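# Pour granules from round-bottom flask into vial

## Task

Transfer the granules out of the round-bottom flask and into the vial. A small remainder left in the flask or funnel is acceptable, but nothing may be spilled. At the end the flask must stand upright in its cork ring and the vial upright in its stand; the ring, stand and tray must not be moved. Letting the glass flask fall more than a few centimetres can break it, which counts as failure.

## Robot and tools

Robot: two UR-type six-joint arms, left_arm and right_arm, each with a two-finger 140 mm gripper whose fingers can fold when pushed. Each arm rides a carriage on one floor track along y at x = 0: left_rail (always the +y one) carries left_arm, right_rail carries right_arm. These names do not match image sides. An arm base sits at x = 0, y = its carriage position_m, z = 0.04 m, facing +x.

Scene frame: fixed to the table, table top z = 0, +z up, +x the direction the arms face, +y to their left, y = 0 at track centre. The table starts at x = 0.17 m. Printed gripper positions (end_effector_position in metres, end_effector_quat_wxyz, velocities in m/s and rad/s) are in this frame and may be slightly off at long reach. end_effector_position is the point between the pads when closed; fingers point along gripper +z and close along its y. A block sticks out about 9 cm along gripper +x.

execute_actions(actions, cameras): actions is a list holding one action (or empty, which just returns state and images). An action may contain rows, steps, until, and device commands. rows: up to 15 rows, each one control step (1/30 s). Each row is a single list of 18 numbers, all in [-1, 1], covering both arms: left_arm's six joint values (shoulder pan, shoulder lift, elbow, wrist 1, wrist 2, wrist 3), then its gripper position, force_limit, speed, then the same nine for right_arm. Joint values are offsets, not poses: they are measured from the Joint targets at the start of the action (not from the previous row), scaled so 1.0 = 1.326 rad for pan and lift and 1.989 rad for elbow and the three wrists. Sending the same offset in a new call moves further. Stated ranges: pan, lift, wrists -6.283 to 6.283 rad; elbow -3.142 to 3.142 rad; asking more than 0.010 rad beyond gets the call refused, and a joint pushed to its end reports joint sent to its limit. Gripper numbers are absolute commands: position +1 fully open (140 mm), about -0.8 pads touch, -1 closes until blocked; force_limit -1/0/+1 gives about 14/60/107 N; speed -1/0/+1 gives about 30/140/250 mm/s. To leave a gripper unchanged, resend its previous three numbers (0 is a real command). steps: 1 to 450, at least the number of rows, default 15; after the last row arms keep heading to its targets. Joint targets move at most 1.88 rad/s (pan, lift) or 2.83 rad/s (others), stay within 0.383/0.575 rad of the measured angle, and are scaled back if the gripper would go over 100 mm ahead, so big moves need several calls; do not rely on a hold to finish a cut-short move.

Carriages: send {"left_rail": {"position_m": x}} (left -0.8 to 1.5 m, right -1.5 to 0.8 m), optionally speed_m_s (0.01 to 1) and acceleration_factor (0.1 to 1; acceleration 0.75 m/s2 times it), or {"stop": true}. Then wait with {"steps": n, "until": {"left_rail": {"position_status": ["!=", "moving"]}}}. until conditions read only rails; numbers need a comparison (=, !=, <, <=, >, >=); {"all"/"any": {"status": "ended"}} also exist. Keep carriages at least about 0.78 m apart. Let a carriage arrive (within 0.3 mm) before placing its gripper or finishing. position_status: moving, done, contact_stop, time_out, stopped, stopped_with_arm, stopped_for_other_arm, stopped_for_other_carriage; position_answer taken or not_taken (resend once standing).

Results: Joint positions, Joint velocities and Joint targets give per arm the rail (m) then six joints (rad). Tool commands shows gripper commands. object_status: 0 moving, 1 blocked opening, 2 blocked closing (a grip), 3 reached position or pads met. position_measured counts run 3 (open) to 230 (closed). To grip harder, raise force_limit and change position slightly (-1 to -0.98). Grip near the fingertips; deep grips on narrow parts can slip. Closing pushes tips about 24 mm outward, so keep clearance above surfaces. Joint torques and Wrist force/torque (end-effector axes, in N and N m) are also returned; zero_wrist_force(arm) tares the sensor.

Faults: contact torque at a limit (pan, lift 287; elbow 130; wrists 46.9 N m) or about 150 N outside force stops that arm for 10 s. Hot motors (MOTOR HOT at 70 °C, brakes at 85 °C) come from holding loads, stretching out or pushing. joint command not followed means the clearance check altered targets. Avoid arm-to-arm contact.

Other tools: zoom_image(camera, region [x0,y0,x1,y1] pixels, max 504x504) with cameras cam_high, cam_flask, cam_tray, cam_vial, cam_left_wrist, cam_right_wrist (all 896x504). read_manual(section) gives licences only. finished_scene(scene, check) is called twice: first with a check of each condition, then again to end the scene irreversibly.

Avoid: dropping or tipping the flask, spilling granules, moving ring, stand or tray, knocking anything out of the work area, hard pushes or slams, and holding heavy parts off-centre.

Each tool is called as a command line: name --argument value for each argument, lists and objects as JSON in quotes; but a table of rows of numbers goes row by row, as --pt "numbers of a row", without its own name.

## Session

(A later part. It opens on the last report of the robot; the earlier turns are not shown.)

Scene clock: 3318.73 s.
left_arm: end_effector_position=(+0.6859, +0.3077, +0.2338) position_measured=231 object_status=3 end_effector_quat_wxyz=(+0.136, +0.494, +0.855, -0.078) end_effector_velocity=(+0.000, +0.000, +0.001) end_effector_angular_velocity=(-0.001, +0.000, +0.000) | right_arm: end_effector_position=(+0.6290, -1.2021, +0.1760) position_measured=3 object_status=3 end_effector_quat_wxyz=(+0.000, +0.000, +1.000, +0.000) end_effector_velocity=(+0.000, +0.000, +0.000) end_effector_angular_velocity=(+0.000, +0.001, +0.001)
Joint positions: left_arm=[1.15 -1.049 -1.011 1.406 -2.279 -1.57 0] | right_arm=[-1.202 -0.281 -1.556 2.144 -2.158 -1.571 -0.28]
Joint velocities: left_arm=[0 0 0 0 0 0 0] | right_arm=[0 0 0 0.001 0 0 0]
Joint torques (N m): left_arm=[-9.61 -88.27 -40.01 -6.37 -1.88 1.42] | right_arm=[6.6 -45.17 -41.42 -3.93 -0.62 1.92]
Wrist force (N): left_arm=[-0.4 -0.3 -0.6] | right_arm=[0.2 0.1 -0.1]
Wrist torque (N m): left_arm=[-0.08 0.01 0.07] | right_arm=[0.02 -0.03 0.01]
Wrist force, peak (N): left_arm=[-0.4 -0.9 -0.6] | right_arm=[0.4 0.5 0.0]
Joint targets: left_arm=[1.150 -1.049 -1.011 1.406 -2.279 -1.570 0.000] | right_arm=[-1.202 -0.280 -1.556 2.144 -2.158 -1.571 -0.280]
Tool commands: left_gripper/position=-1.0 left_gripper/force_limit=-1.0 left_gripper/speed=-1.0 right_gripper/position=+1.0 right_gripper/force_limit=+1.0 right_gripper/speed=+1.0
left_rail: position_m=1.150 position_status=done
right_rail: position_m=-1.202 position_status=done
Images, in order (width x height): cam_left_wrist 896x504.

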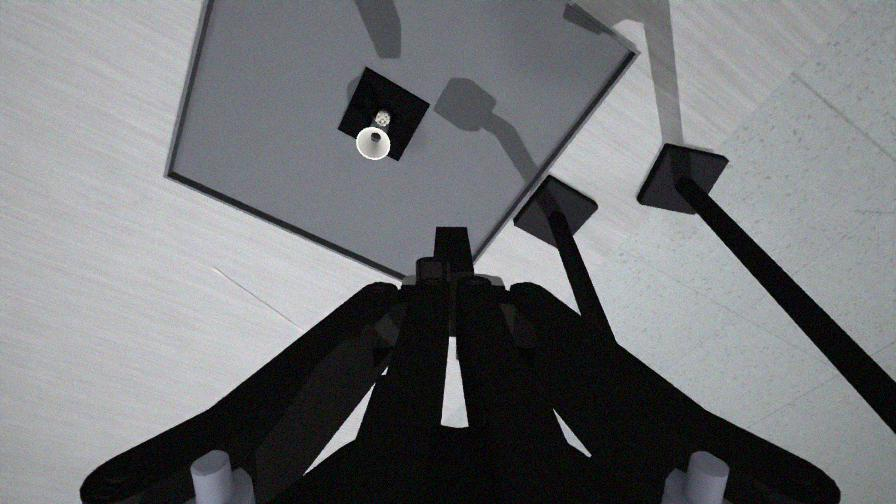

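execute_actions --actions '[{"rows":[[-0.000088,0.000123,0.000087,-0.000169,0,0,-1,-1,-1,0,0,0,0,0,0,1,1,1],[-0.000784,0.001098,0.000779,-0.001511,0,0,-1,-1,-1,0,0,0,0,0,0,1,1,1],[-0.002460,0.003444,0.002445,-0.004741,0,0,-1,-1,-1,0,0,0,0,0,0,1,1,1],[-0.005240,0.007336,0.005207,-0.010098,0,0,-1,-1,-1,0,0,0,0,0,0,1,1,1],[-0.008999,0.012599,0.008944,-0.017343,0,0,-1,-1,-1,0,0,0,0,0,0,1,1,1],[-0.013367,0.018714,0.013285,-0.025761,0,0,-1,-1,-1,0,0,0,0,0,0,1,1,1],[-0.017823,0.024953,0.017713,-0.034348,0,0,-1,-1,-1,0,0,0,0,0,0,1,1,1],[-0.022279,0.031191,0.022142,-0.042936,0,0,-1,-1,-1,0,0,0,0,0,0,1,1,1],[-0.026735,0.037430,0.026570,-0.051523,0,0,-1,-1,-1,0,0,0,0,0,0,1,1,1],[-0.031103,0.043545,0.030911,-0.059941,0,0,-1,-1,-1,0,0,0,0,0,0,1,1,1],[-0.034862,0.048808,0.034647,-0.067186,0,0,-1,-1,-1,0,0,0,0,0,0,1,1,1],[-0.037642,0.052700,0.037410,-0.072544,0,0,-1,-1,-1,0,0,0,0,0,0,1,1,1],[-0.039318,0.055046,0.039076,-0.075774,0,0,-1,-1,-1,0,0,0,0,0,0,1,1,1],[-0.040014,0.056021,0.039768,-0.077115,0,0,-1,-1,-1,0,0,0,0,0,0,1,1,1],[-0.040102,0.056144,0.039855,-0.077285,0,0,-1,-1,-1,0,0,0,0,0,0,1,1,1]],"steps":20}]' --cameras '["cam_left_wrist", "cam_vial"]'

Scene clock: 3342.13 s.
left_arm: end_effector_position=(+0.6394, +0.2744, +0.1303) position_measured=231 object_status=3 end_effector_quat_wxyz=(+0.134, +0.517, +0.842, -0.082) end_effector_velocity=(-0.001, -0.001, -0.002) end_effector_angular_velocity=(+0.000, -0.001, -0.001) | right_arm: end_effector_position=(+0.6290, -1.2021, +0.1760) position_measured=3 object_status=3 end_effector_quat_wxyz=(+0.000, +0.000, +1.000, +0.000) end_effector_velocity=(-0.001, +0.000, -0.001) end_effector_angular_velocity=(+0.000, +0.002, +0.000)
Joint positions: left_arm=[1.15 -1.102 -0.937 1.485 -2.433 -1.57 0] | right_arm=[-1.202 -0.281 -1.556 2.144 -2.158 -1.571 -0.28]
Joint velocities: left_arm=[0 -0.002 0.002 0.001 -0.004 0.001 -0.001] | right_arm=[0 0 0.001 0.002 0 -0.001 0.001]
Joint torques (N m): left_arm=[-10.14 -91.01 -33.9 -6.25 -1.83 1.35] | right_arm=[5.94 -45.09 -41.11 -4.62 -0.52 1.61]
Wrist force (N): left_arm=[0.0 -0.3 -0.6] | right_arm=[0.2 0.4 -0.2]
Wrist torque (N m): left_arm=[-0.10 -0.05 0.06] | right_arm=[0.08 -0.03 0.01]
Wrist force, peak (N): left_arm=[-0.9 1.2 -3.1] | right_arm=[-0.1 0.7 0.4]
Joint targets: left_arm=[1.150 -1.102 -0.937 1.485 -2.433 -1.570 0.000] | right_arm=[-1.202 -0.280 -1.556 2.144 -2.158 -1.571 -0.280]
left_rail: position_m=1.150 position_status=done
right_rail: position_m=-1.202 position_status=done
Images, in order (width x height): cam_vial 896x504, cam_left_wrist 896x504.

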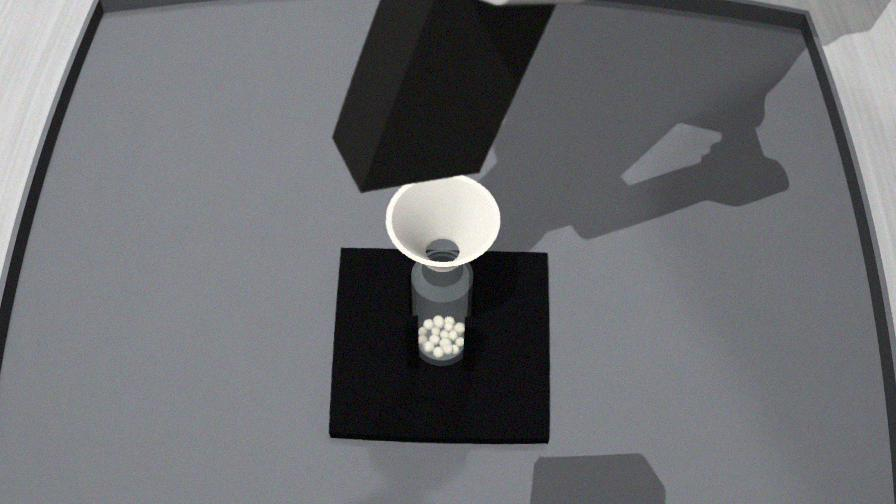

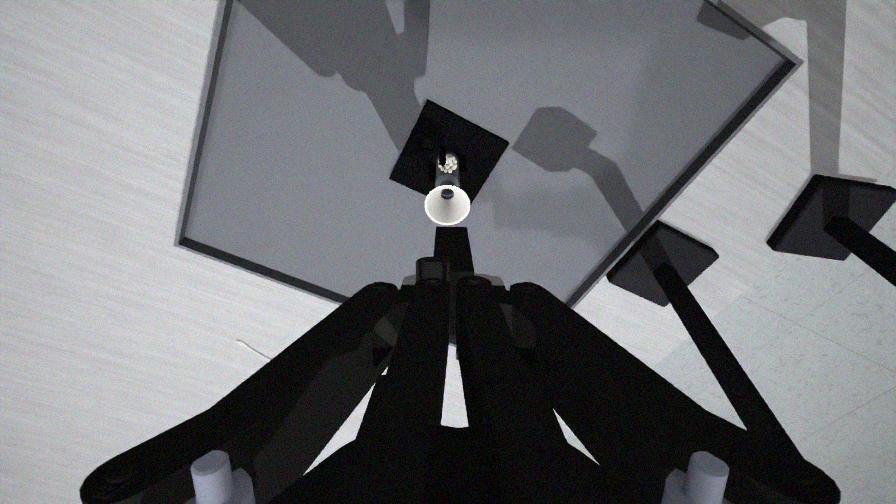

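zoom_image --camera "cam_vial" --region '[320, 80, 540, 280]'

zoom_image --camera "cam_left_wrist" --region '[395, 160, 515, 260]'

Scaled by 2.291 from the camera's 896x504 image, which has a finer 1280x720 frame.

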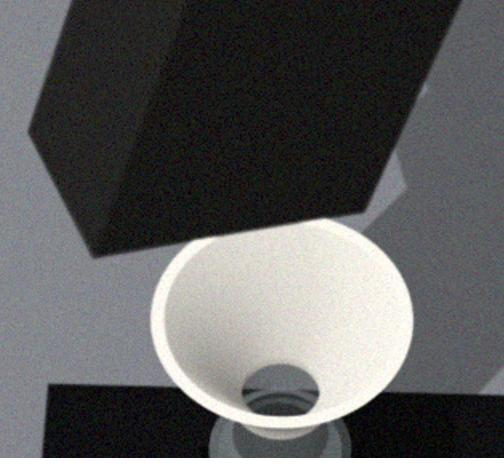

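Scaled by 4.200 from the camera's 896x504 image, which has a finer 1280x720 frame.

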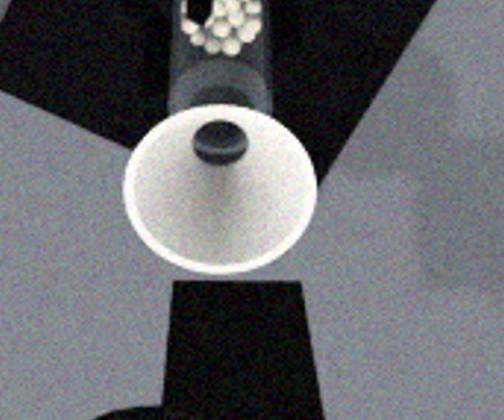

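zoom_image --camera "cam_vial" --region '[400, 280, 490, 370]'

zoom_image --camera "cam_vial" --region '[330, 150, 400, 210]'

Scaled by 5.600 from the camera's 896x504 image, which has a finer 1280x720 frame.

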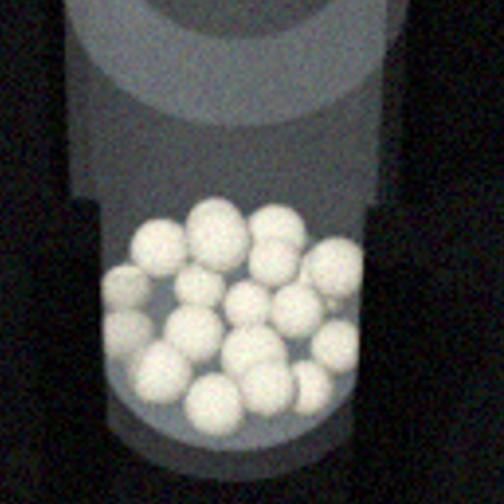

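Scaled by 7.200 from the camera's 896x504 image, which has a finer 1280x720 frame.

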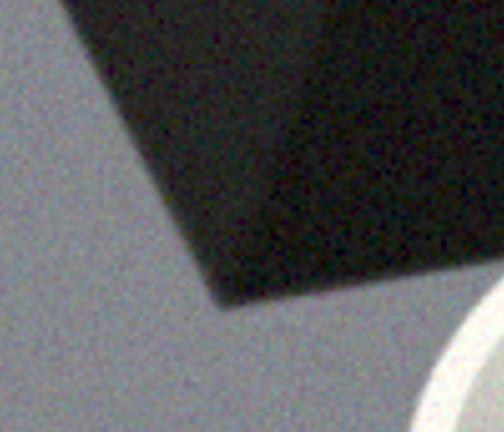

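execute_actions --actions '[{"rows":[[-0.0000026,0.0000345,0.0000089,-0.0000319,0,0,-1,-1,-1,0,0,0,0,0,0,1,1,1],[-0.0000236,0.0003078,0.0000796,-0.0002849,0,0,-1,-1,-1,0,0,0,0,0,0,1,1,1],[-0.0000740,0.0009657,0.0002498,-0.0008938,0,0,-1,-1,-1,0,0,0,0,0,0,1,1,1],[-0.0001577,0.0020570,0.0005322,-0.0019040,0,0,-1,-1,-1,0,0,0,0,0,0,1,1,1],[-0.0002708,0.0035329,0.0009140,-0.0032701,0,0,-1,-1,-1,0,0,0,0,0,0,1,1,1],[-0.0004022,0.0052477,0.0013577,-0.0048573,0,0,-1,-1,-1,0,0,0,0,0,0,1,1,1],[-0.0005363,0.0069969,0.0018102,-0.0064764,0,0,-1,-1,-1,0,0,0,0,0,0,1,1,1],[-0.0006703,0.0087461,0.0022628,-0.0080956,0,0,-1,-1,-1,0,0,0,0,0,0,1,1,1],[-0.0008044,0.0104953,0.0027153,-0.0097147,0,0,-1,-1,-1,0,0,0,0,0,0,1,1,1],[-0.0009358,0.0122101,0.0031590,-0.0113019,0,0,-1,-1,-1,0,0,0,0,0,0,1,1,1],[-0.0010489,0.0136860,0.0035408,-0.0126681,0,0,-1,-1,-1,0,0,0,0,0,0,1,1,1],[-0.0011326,0.0147773,0.0038232,-0.0136782,0,0,-1,-1,-1,0,0,0,0,0,0,1,1,1],[-0.0011830,0.0154352,0.0039934,-0.0142871,0,0,-1,-1,-1,0,0,0,0,0,0,1,1,1],[-0.0012040,0.0157085,0.0040641,-0.0145401,0,0,-1,-1,-1,0,0,0,0,0,0,1,1,1],[-0.0012066,0.0157430,0.0040730,-0.0145720,0,0,-1,-1,-1,0,0,0,0,0,0,1,1,1]],"steps":17}]' --cameras '["cam_left_wrist", "cam_vial"]'

Scene clock: 3391.07 s.
left_arm: end_effector_position=(+0.6385, +0.2721, +0.1086) position_measured=231 object_status=3 end_effector_quat_wxyz=(+0.133, +0.518, +0.841, -0.082) end_effector_velocity=(-0.001, +0.000, -0.003) end_effector_angular_velocity=(+0.002, -0.001, -0.001) | right_arm: end_effector_position=(+0.6290, -1.2021, +0.1760) position_measured=3 object_status=3 end_effector_quat_wxyz=(+0.000, +0.000, +1.000, +0.000) end_effector_velocity=(+0.000, +0.001, +0.000) end_effector_angular_velocity=(+0.000, +0.001, +0.002)
Joint positions: left_arm=[1.15 -1.103 -0.916 1.493 -2.462 -1.57 0] | right_arm=[-1.202 -0.281 -1.556 2.144 -2.158 -1.571 -0.28]
Joint velocities: left_arm=[0 -0.001 0.002 0.001 -0.002 0.001 0.001] | right_arm=[0 0.001 0.001 0 0 0 -0.001]
Joint torques (N m): left_arm=[-10.16 -93 -30.14 -7.04 -1.75 1.46] | right_arm=[4.8 -47.12 -40.54 -4 -0.4 1.99]
Wrist force (N): left_arm=[-0.6 0.0 -0.3] | right_arm=[0.1 0.2 0.0]
Wrist torque (N m): left_arm=[-0.05 0.10 0.05] | right_arm=[0.05 -0.01 0.01]
Wrist force, peak (N): left_arm=[-1.0 -0.2 -1.2] | right_arm=[0.0 0.7 -0.2]
Joint targets: left_arm=[1.150 -1.103 -0.916 1.493 -2.462 -1.570 0.000] | right_arm=[-1.202 -0.280 -1.556 2.144 -2.158 -1.571 -0.280]
left_rail: position_m=1.150 position_status=done
right_rail: position_m=-1.202 position_status=done
Images, in order (width x height): cam_vial 896x504, cam_left_wrist 896x504.

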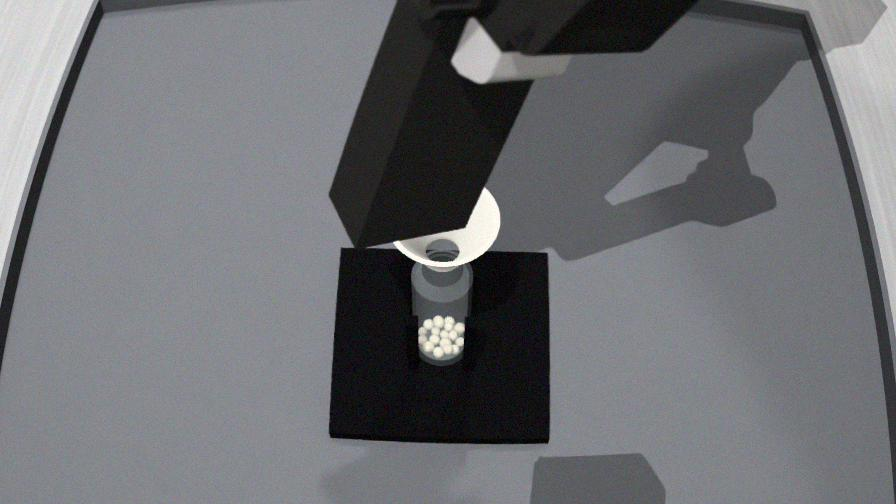

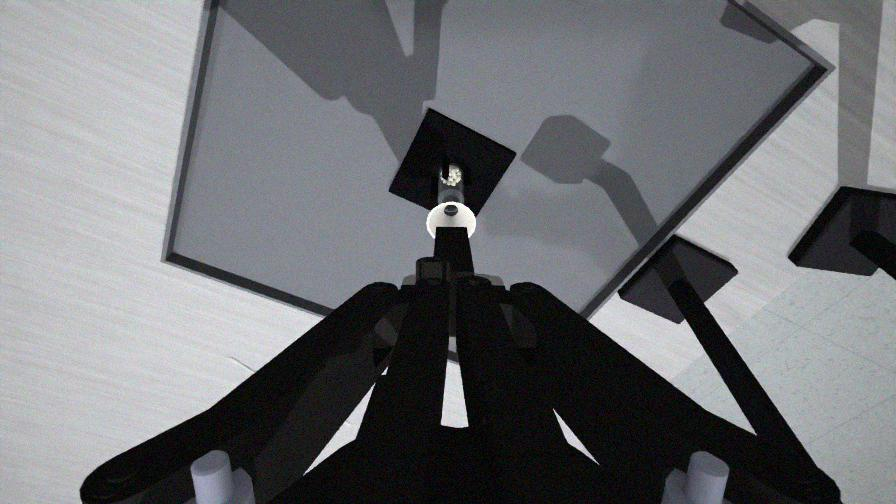

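zoom_image --camera "cam_left_wrist" --region '[401, 180, 501, 260]'

zoom_image --camera "cam_vial" --region '[320, 170, 530, 290]'

Scaled by 5.040 from the camera's 896x504 image, which has a finer 1280x720 frame.

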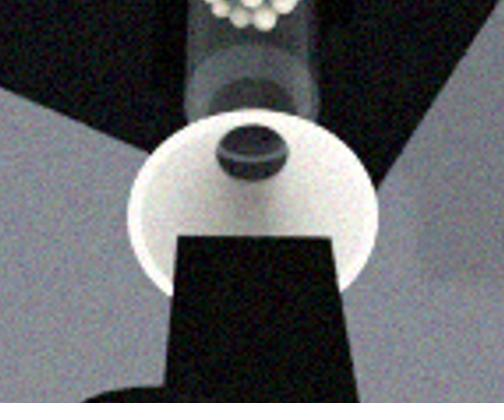

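Scaled by 2.400 from the camera's 896x504 image, which has a finer 1280x720 frame.

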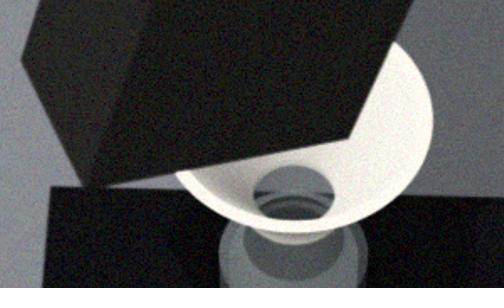

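execute_actions --actions '[{"rows":[[0,0,0,0,0,0,-0.69,-1,-1,0,0,0,0,0,0,1,1,1]],"steps":16}]' --cameras '["cam_left_wrist", "cam_vial"]'

Scene clock: 3409.50 s.
left_arm: end_effector_position=(+0.6384, +0.2720, +0.1083) position_measured=215 object_status=3 end_effector_quat_wxyz=(+0.133, +0.518, +0.841, -0.082) end_effector_velocity=(-0.001, +0.000, +0.000) end_effector_angular_velocity=(+0.000, +0.001, +0.001) | right_arm: end_effector_position=(+0.6290, -1.2021, +0.1760) position_measured=3 object_status=3 end_effector_quat_wxyz=(+0.000, +0.000, +1.000, +0.000) end_effector_velocity=(+0.000, +0.000, +0.000) end_effector_angular_velocity=(+0.001, +0.000, -0.001)
Joint positions: left_arm=[1.15 -1.103 -0.916 1.493 -2.462 -1.57 0] | right_arm=[-1.202 -0.281 -1.556 2.144 -2.158 -1.571 -0.28]
Joint velocities: left_arm=[0 0 0 0.001 0 -0.001 -0.001] | right_arm=[0 -0.001 0.001 -0.001 0 0.001 0]
Joint torques (N m): left_arm=[-8.3 -89.37 -37.81 -6.04 -1.94 1.16] | right_arm=[7.8 -44.28 -40.64 -4.38 -0.79 1.87]
Wrist force (N): left_arm=[-0.3 -0.2 -0.8] | right_arm=[0.3 0.3 -0.1]
Wrist torque (N m): left_arm=[-0.10 0.01 0.04] | right_arm=[0.05 -0.05 0.01]
Wrist force, peak (N): left_arm=[-0.4 -0.4 -1.2] | right_arm=[0.4 0.6 -0.1]
Joint targets: left_arm=[1.150 -1.103 -0.916 1.493 -2.462 -1.570 0.000] | right_arm=[-1.202 -0.280 -1.556 2.144 -2.158 -1.571 -0.280]
left_rail: position_m=1.150 position_status=done
right_rail: position_m=-1.202 position_status=done
Images, in order (width x height): cam_vial 896x504, cam_left_wrist 896x504.

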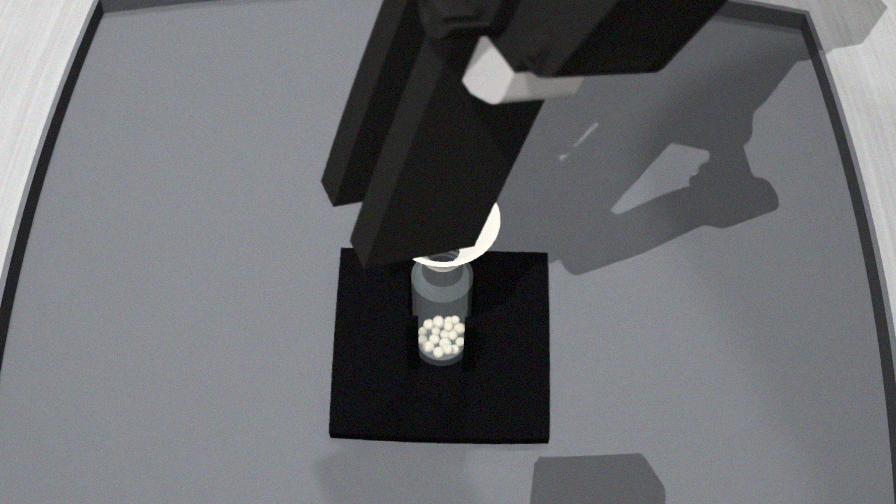

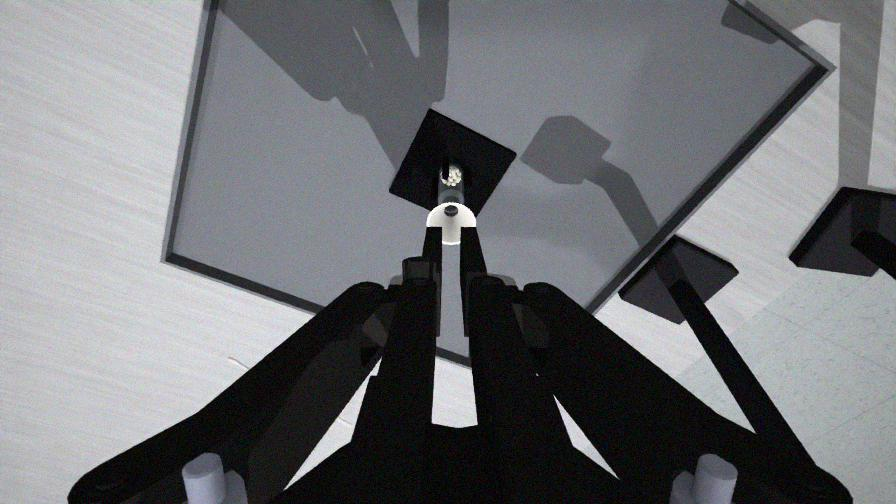

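zoom_image --camera "cam_vial" --region '[400, 280, 490, 370]'

zoom_image --camera "cam_left_wrist" --region '[401, 160, 501, 260]'

Scaled by 5.600 from the camera's 896x504 image, which has a finer 1280x720 frame.

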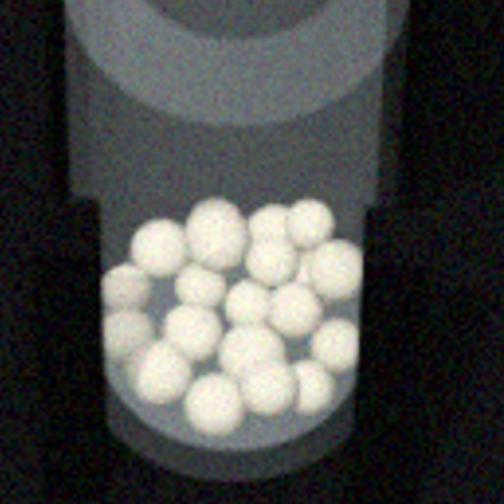

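Scaled by 5.040 from the camera's 896x504 image, which has a finer 1280x720 frame.

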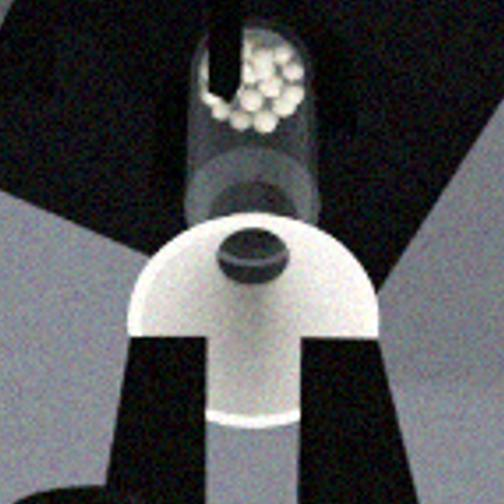

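execute_actions --actions '[{"rows":[[0,-0.000280,-0.000183,0.000370,0,0,-0.69,-1,-1,0,0,0,0,0,0,1,1,1],[0,-0.002503,-0.001638,0.003307,0,0,-0.69,-1,-1,0,0,0,0,0,0,1,1,1],[0,-0.007854,-0.005139,0.010375,0,0,-0.69,-1,-1,0,0,0,0,0,0,1,1,1],[0,-0.016729,-0.010947,0.022100,0,0,-0.69,-1,-1,0,0,0,0,0,0,1,1,1],[0,-0.028732,-0.018802,0.037957,0,0,-0.69,-1,-1,0,0,0,0,0,0,1,1,1],[0,-0.042677,-0.027928,0.056380,0,0,-0.69,-1,-1,0,0,0,0,0,0,1,1,1],[0,-0.056903,-0.037237,0.075173,0,0,-0.69,-1,-1,0,0,0,0,0,0,1,1,1],[0,-0.071130,-0.046548,0.093968,0,0,-0.69,-1,-1,0,0,0,0,0,0,1,1,1],[0,-0.085356,-0.055857,0.112761,0,0,-0.69,-1,-1,0,0,0,0,0,0,1,1,1],[0,-0.099301,-0.064983,0.131184,0,0,-0.69,-1,-1,0,0,0,0,0,0,1,1,1],[0,-0.111304,-0.072838,0.147041,0,0,-0.69,-1,-1,0,0,0,0,0,0,1,1,1],[0,-0.120179,-0.078646,0.158766,0,0,-0.69,-1,-1,0,0,0,0,0,0,1,1,1],[0,-0.125530,-0.082147,0.165834,0,0,-0.69,-1,-1,0,0,0,0,0,0,1,1,1],[0,-0.127753,-0.083602,0.168771,0,0,-0.69,-1,-1,0,0,0,0,0,0,1,1,1],[0,-0.128033,-0.083785,0.169141,0,0,-0.69,-1,-1,0,0,0,0,0,0,1,1,1]],"steps":20}]' --cameras '["cam_high", "cam_flask", "cam_tray", "cam_vial", "cam_left_wrist"]'

Scene clock: 3442.43 s.
left_arm: end_effector_position=(+0.6333, +0.2822, +0.3396) position_measured=215 object_status=3 end_effector_quat_wxyz=(+0.133, +0.518, +0.841, -0.082) end_effector_velocity=(+0.000, +0.000, +0.002) end_effector_angular_velocity=(+0.000, -0.001, +0.001) | right_arm: end_effector_position=(+0.6290, -1.2021, +0.1760) position_measured=3 object_status=3 end_effector_quat_wxyz=(+0.000, +0.000, +1.000, +0.000) end_effector_velocity=(+0.000, +0.000, -0.001) end_effector_angular_velocity=(+0.002, +0.002, -0.002)
Joint positions: left_arm=[1.15 -1.103 -1.086 1.326 -2.126 -1.57 0] | right_arm=[-1.202 -0.281 -1.556 2.144 -2.158 -1.571 -0.281]
Joint velocities: left_arm=[0 0 -0.001 -0.002 0.003 0.001 0] | right_arm=[0 -0.001 0.002 0 0 0.001 0]
Joint torques (N m): left_arm=[-7 -106.91 -57.15 -4.12 -1.98 1.14] | right_arm=[4.78 -42.84 -39.63 -4.62 -0.71 2.06]
Wrist force (N): left_arm=[0.1 -0.3 -0.4] | right_arm=[0.1 0.3 -0.1]
Wrist torque (N m): left_arm=[-0.11 -0.07 0.04] | right_arm=[0.06 -0.01 0.00]
Wrist force, peak (N): left_arm=[-1.9 -1.0 -5.8] | right_arm=[0.3 0.7 -0.3]
Joint targets: left_arm=[1.150 -1.103 -1.086 1.326 -2.126 -1.570 0.000] | right_arm=[-1.202 -0.280 -1.556 2.144 -2.158 -1.571 -0.280]
left_rail: position_m=1.150 position_status=done
right_rail: position_m=-1.202 position_status=done
Images, in order (width x height): cam_high 896x504, cam_flask 896x504, cam_tray 896x504, cam_vial 896x504, cam_left_wrist 896x504.

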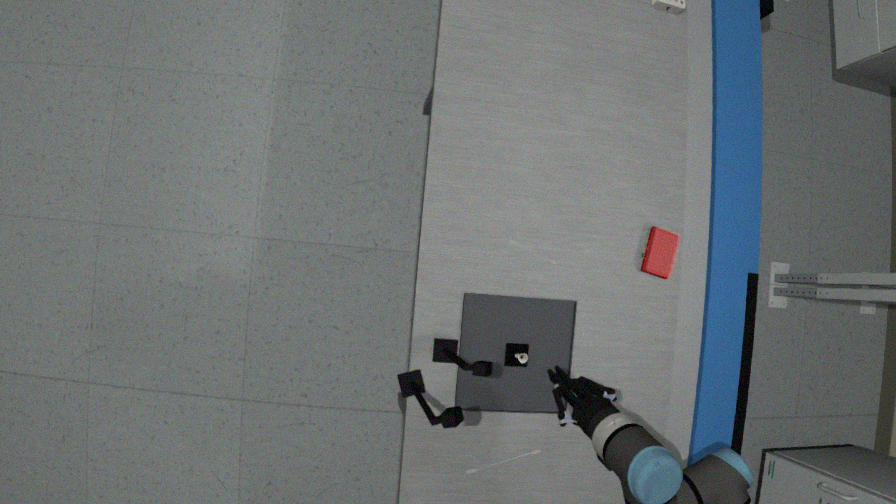

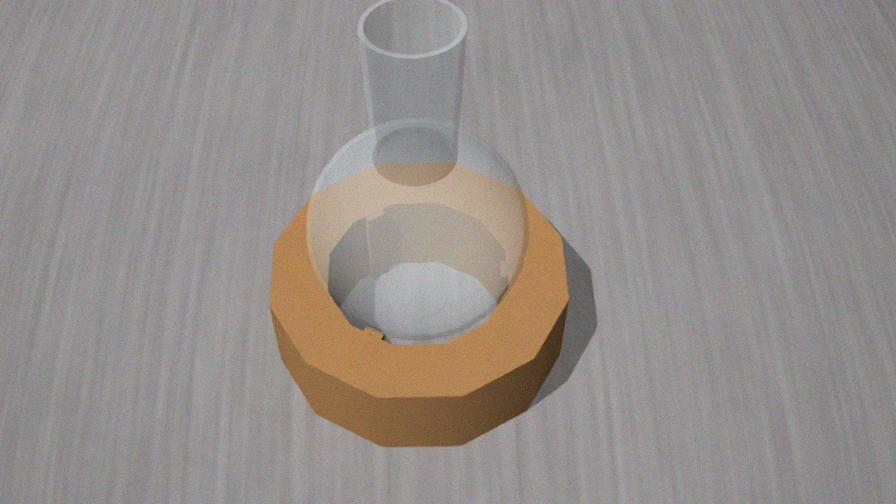

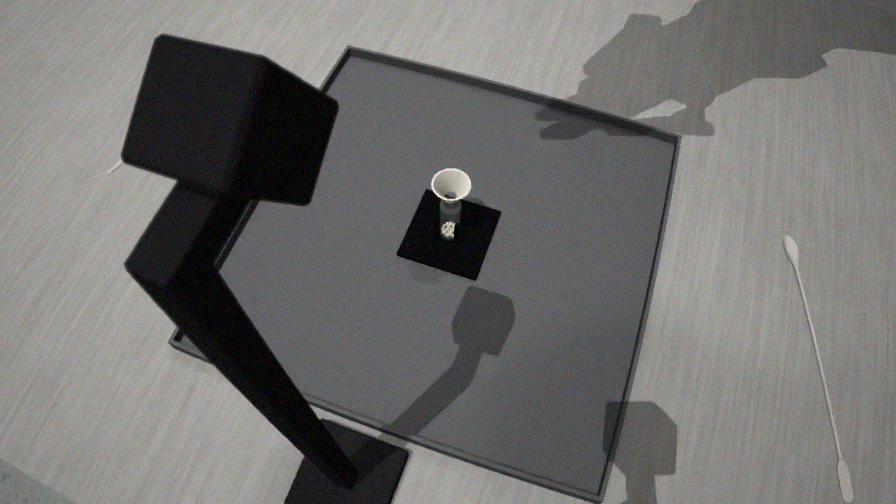

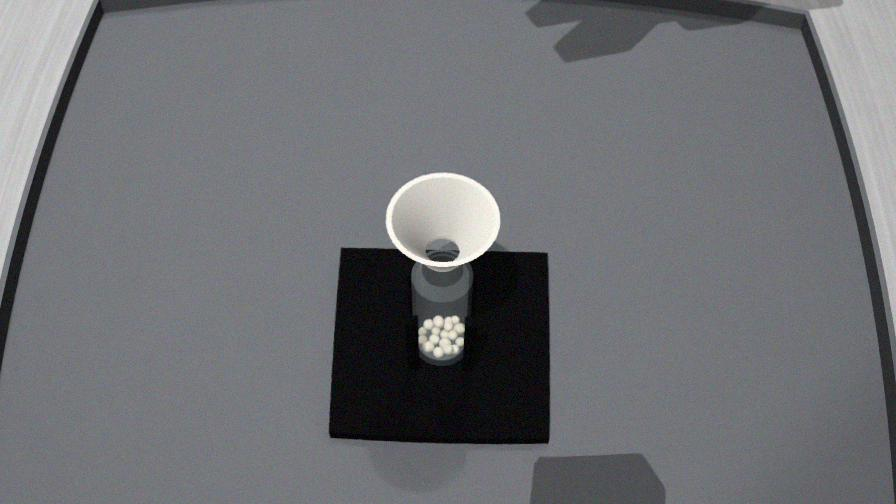

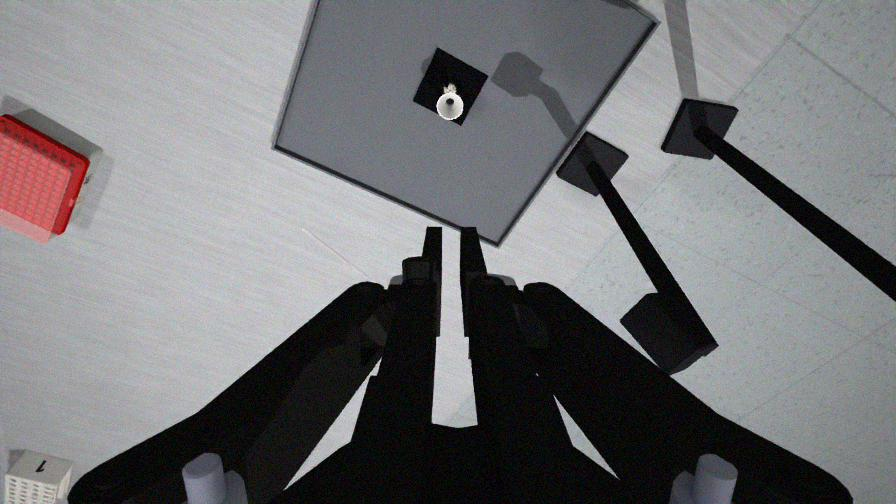

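zoom_image --camera "cam_flask" --region '[290, 180, 560, 400]'

zoom_image --camera "cam_tray" --region '[330, 30, 690, 280]'

zoom_image --camera "cam_tray" --region '[330, 250, 690, 504]'

Scaled by 1.867 from the camera's 896x504 image, which has a finer 1280x720 frame.

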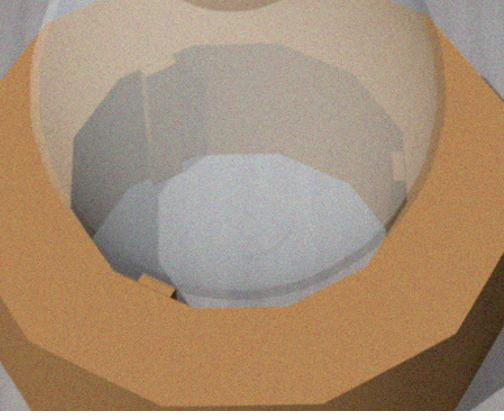

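Scaled by 1.400 from the camera's 896x504 image, which has a finer 1280x720 frame.

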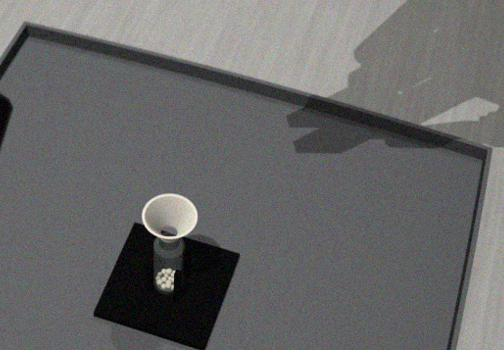

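Scaled by 1.400 from the camera's 896x504 image, which has a finer 1280x720 frame.

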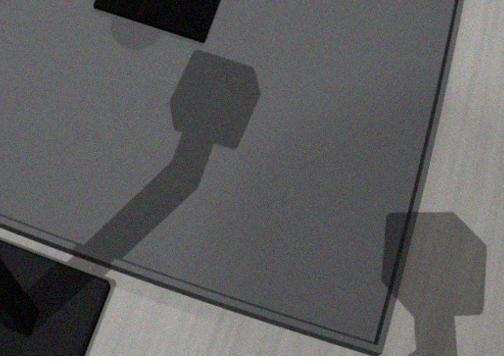

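zoom_image --camera "cam_high" --region '[390, 280, 630, 415]'

zoom_image --camera "cam_high" --region '[390, 380, 630, 504]'

zoom_image --camera "cam_left_wrist" --region '[260, 0, 680, 250]'

Scaled by 2.100 from the camera's 896x504 image, which has a finer 1280x720 frame.

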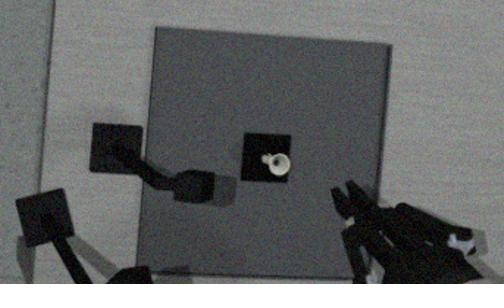

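Scaled by 2.100 from the camera's 896x504 image, which has a finer 1280x720 frame.

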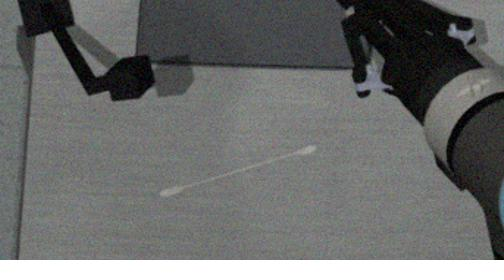

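Scaled by 1.200 from the camera's 896x504 image, which has a finer 1280x720 frame.

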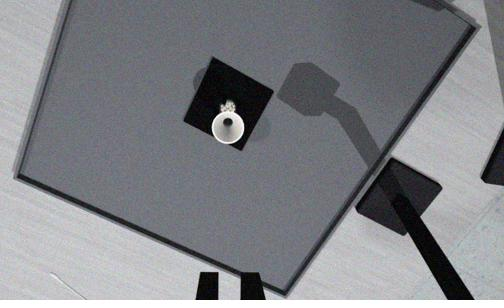

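zoom_image --camera "cam_tray" --region '[656, 120, 896, 320]'

zoom_image --camera "cam_tray" --region '[656, 304, 896, 504]'

zoom_image --camera "cam_tray" --region '[340, 0, 640, 130]'

Scaled by 2.100 from the camera's 896x504 image, which has a finer 1280x720 frame.

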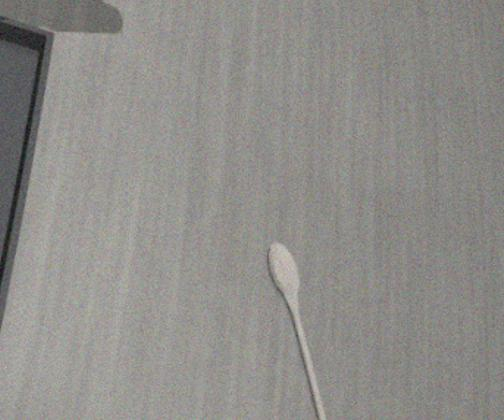

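Scaled by 2.100 from the camera's 896x504 image, which has a finer 1280x720 frame.

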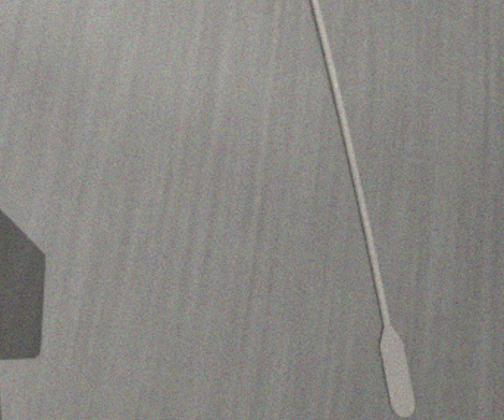

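Scaled by 1.680 from the camera's 896x504 image, which has a finer 1280x720 frame.

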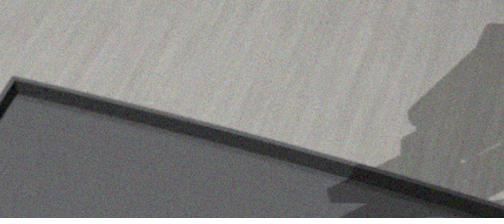

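zoom_image --camera "cam_tray" --region '[0, 0, 340, 190]'

zoom_image --camera "cam_tray" --region '[0, 180, 340, 504]'

zoom_image --camera "cam_vial" --region '[0, 0, 448, 252]'

zoom_image --camera "cam_vial" --region '[448, 0, 896, 252]'

Scaled by 1.482 from the camera's 896x504 image, which has a finer 1280x720 frame.

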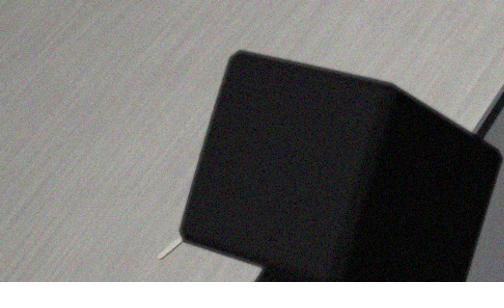

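Scaled by 1.482 from the camera's 896x504 image, which has a finer 1280x720 frame.

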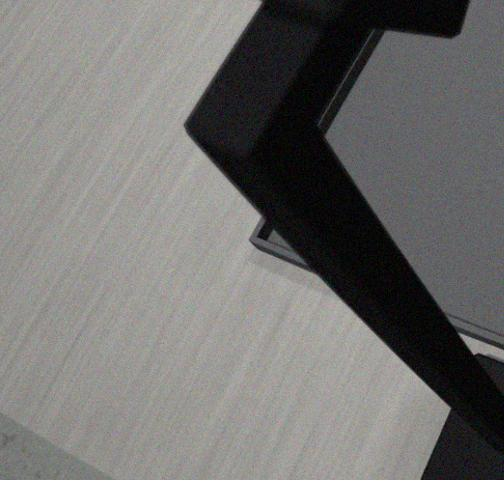

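Scaled by 1.125 from the camera's 896x504 image, which has a finer 1280x720 frame.

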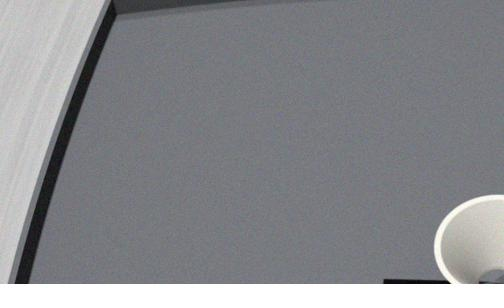

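Scaled by 1.125 from the camera's 896x504 image, which has a finer 1280x720 frame.

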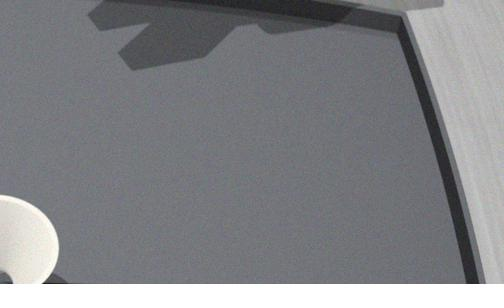

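zoom_image --camera "cam_vial" --region '[410, 306, 474, 370]'

zoom_image --camera "cam_left_wrist" --region '[410, 40, 490, 130]'

zoom_image --camera "cam_tray" --region '[425, 195, 475, 245]'

Scaled by 7.875 from the camera's 896x504 image, which has a finer 1280x720 frame.

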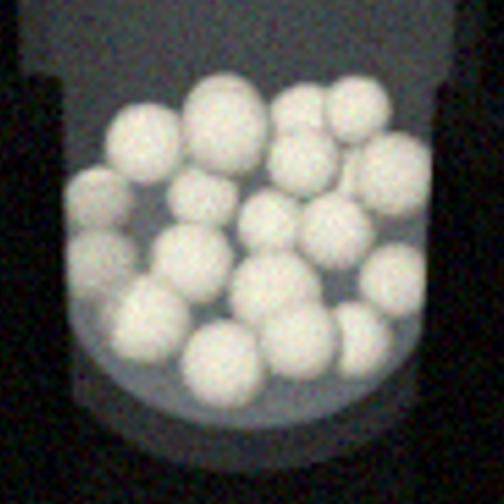

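Scaled by 5.600 from the camera's 896x504 image, which has a finer 1280x720 frame.

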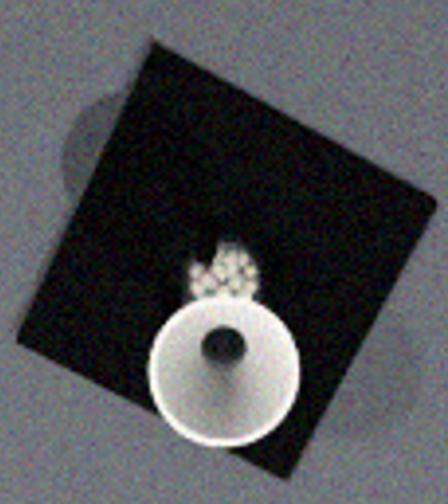

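Scaled by 10.080 from the camera's 896x504 image, which has a finer 1280x720 frame.

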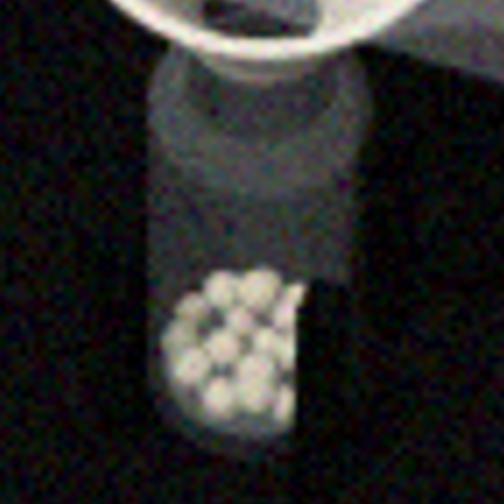

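zoom_image --camera "cam_left_wrist" --region '[200, 140, 430, 290]'

zoom_image --camera "cam_left_wrist" --region '[60, 0, 320, 150]'

zoom_image --camera "cam_left_wrist" --region '[480, 0, 720, 290]'

Scaled by 2.191 from the camera's 896x504 image, which has a finer 1280x720 frame.

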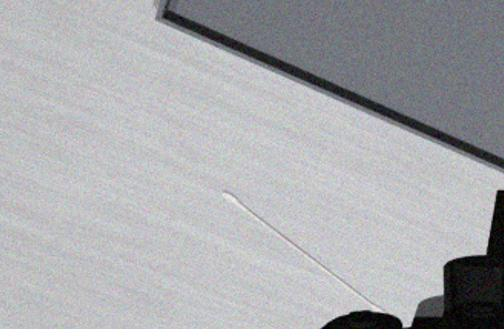

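Scaled by 1.938 from the camera's 896x504 image, which has a finer 1280x720 frame.

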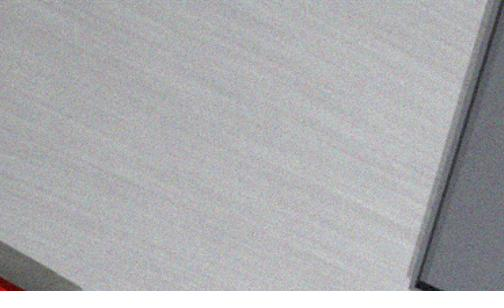

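Scaled by 1.738 from the camera's 896x504 image, which has a finer 1280x720 frame.

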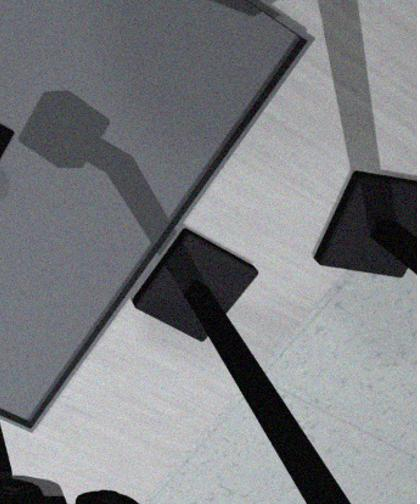

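zoom_image --camera "cam_flask" --region '[330, 0, 500, 200]'

zoom_image --camera "cam_flask" --region '[0, 0, 504, 504]'

zoom_image --camera "cam_flask" --region '[392, 0, 896, 504]'

Scaled by 2.520 from the camera's 896x504 image, which has a finer 1280x720 frame.

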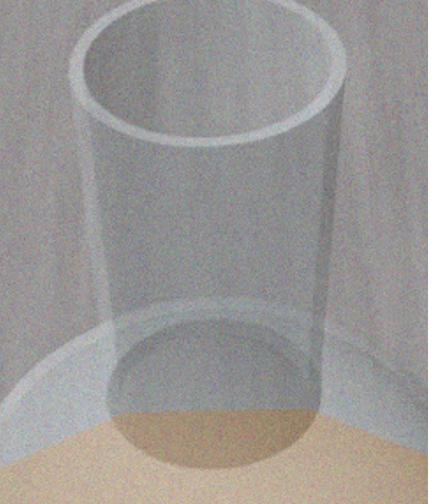

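Scaled by 1.000.

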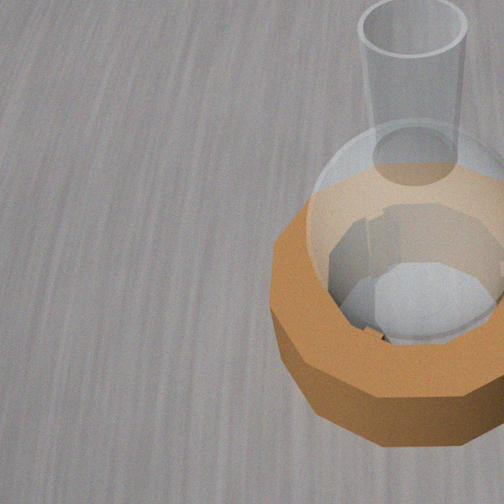

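Scaled by 1.000.

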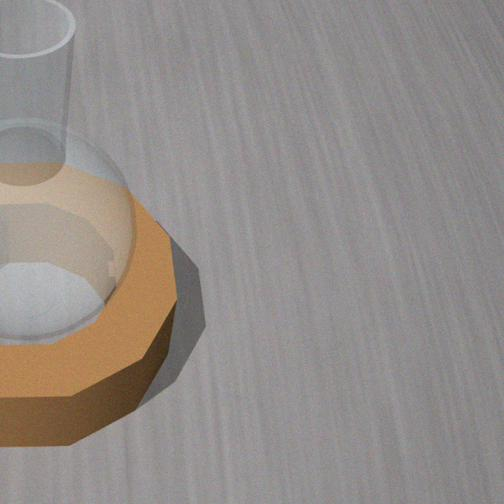

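finished_scene --scene 2 --check "Granules in the vial: the newest cam_vial zoom shows about 19-20 white beads at the bottom of the vial, one more than before the last release (a new bead is at the upper right of the pile). The funnel cone and throat look empty in cam_vial and cam_left_wrist. cam_flask shows the flask bulb and neck without beads. The pictures cannot show the exact total, because beads in the pile hide each other. Spilt: cam_tray, cam_vial and cam_left_wrist zooms show no bead on the tray (the former stray at about 0.746, 0.312 is gone), on the stand plate, along the walls, or on the table around tray and ring. A bead could still be hidden behind the camera poles or on the strip y 0.6-0.8 m that no camera covers closely; the flask was carried upright there. Flask: it stands in its ring, neck axis vertical in cam_flask, mouth centre at the same pixel (413, 28) as before, nothing touches it; a small tilt in the depth direction would be hard to see. Vial: upright in the stand in cam_vial and cam_tray, funnel rim level and centred. Ring (u 270-567), stand (u 330-548) and tray corners (348,48), (680,138), (601,500), (170,343) are at the same pixels as before. Left gripper hovers at z 0.34 m clear of everything, the right arm has not moved, both rails are done."

This call ended nothing. Check each condition that your pictures could not show: look closer or test it, and mend what is not met. Then call finished_scene again.


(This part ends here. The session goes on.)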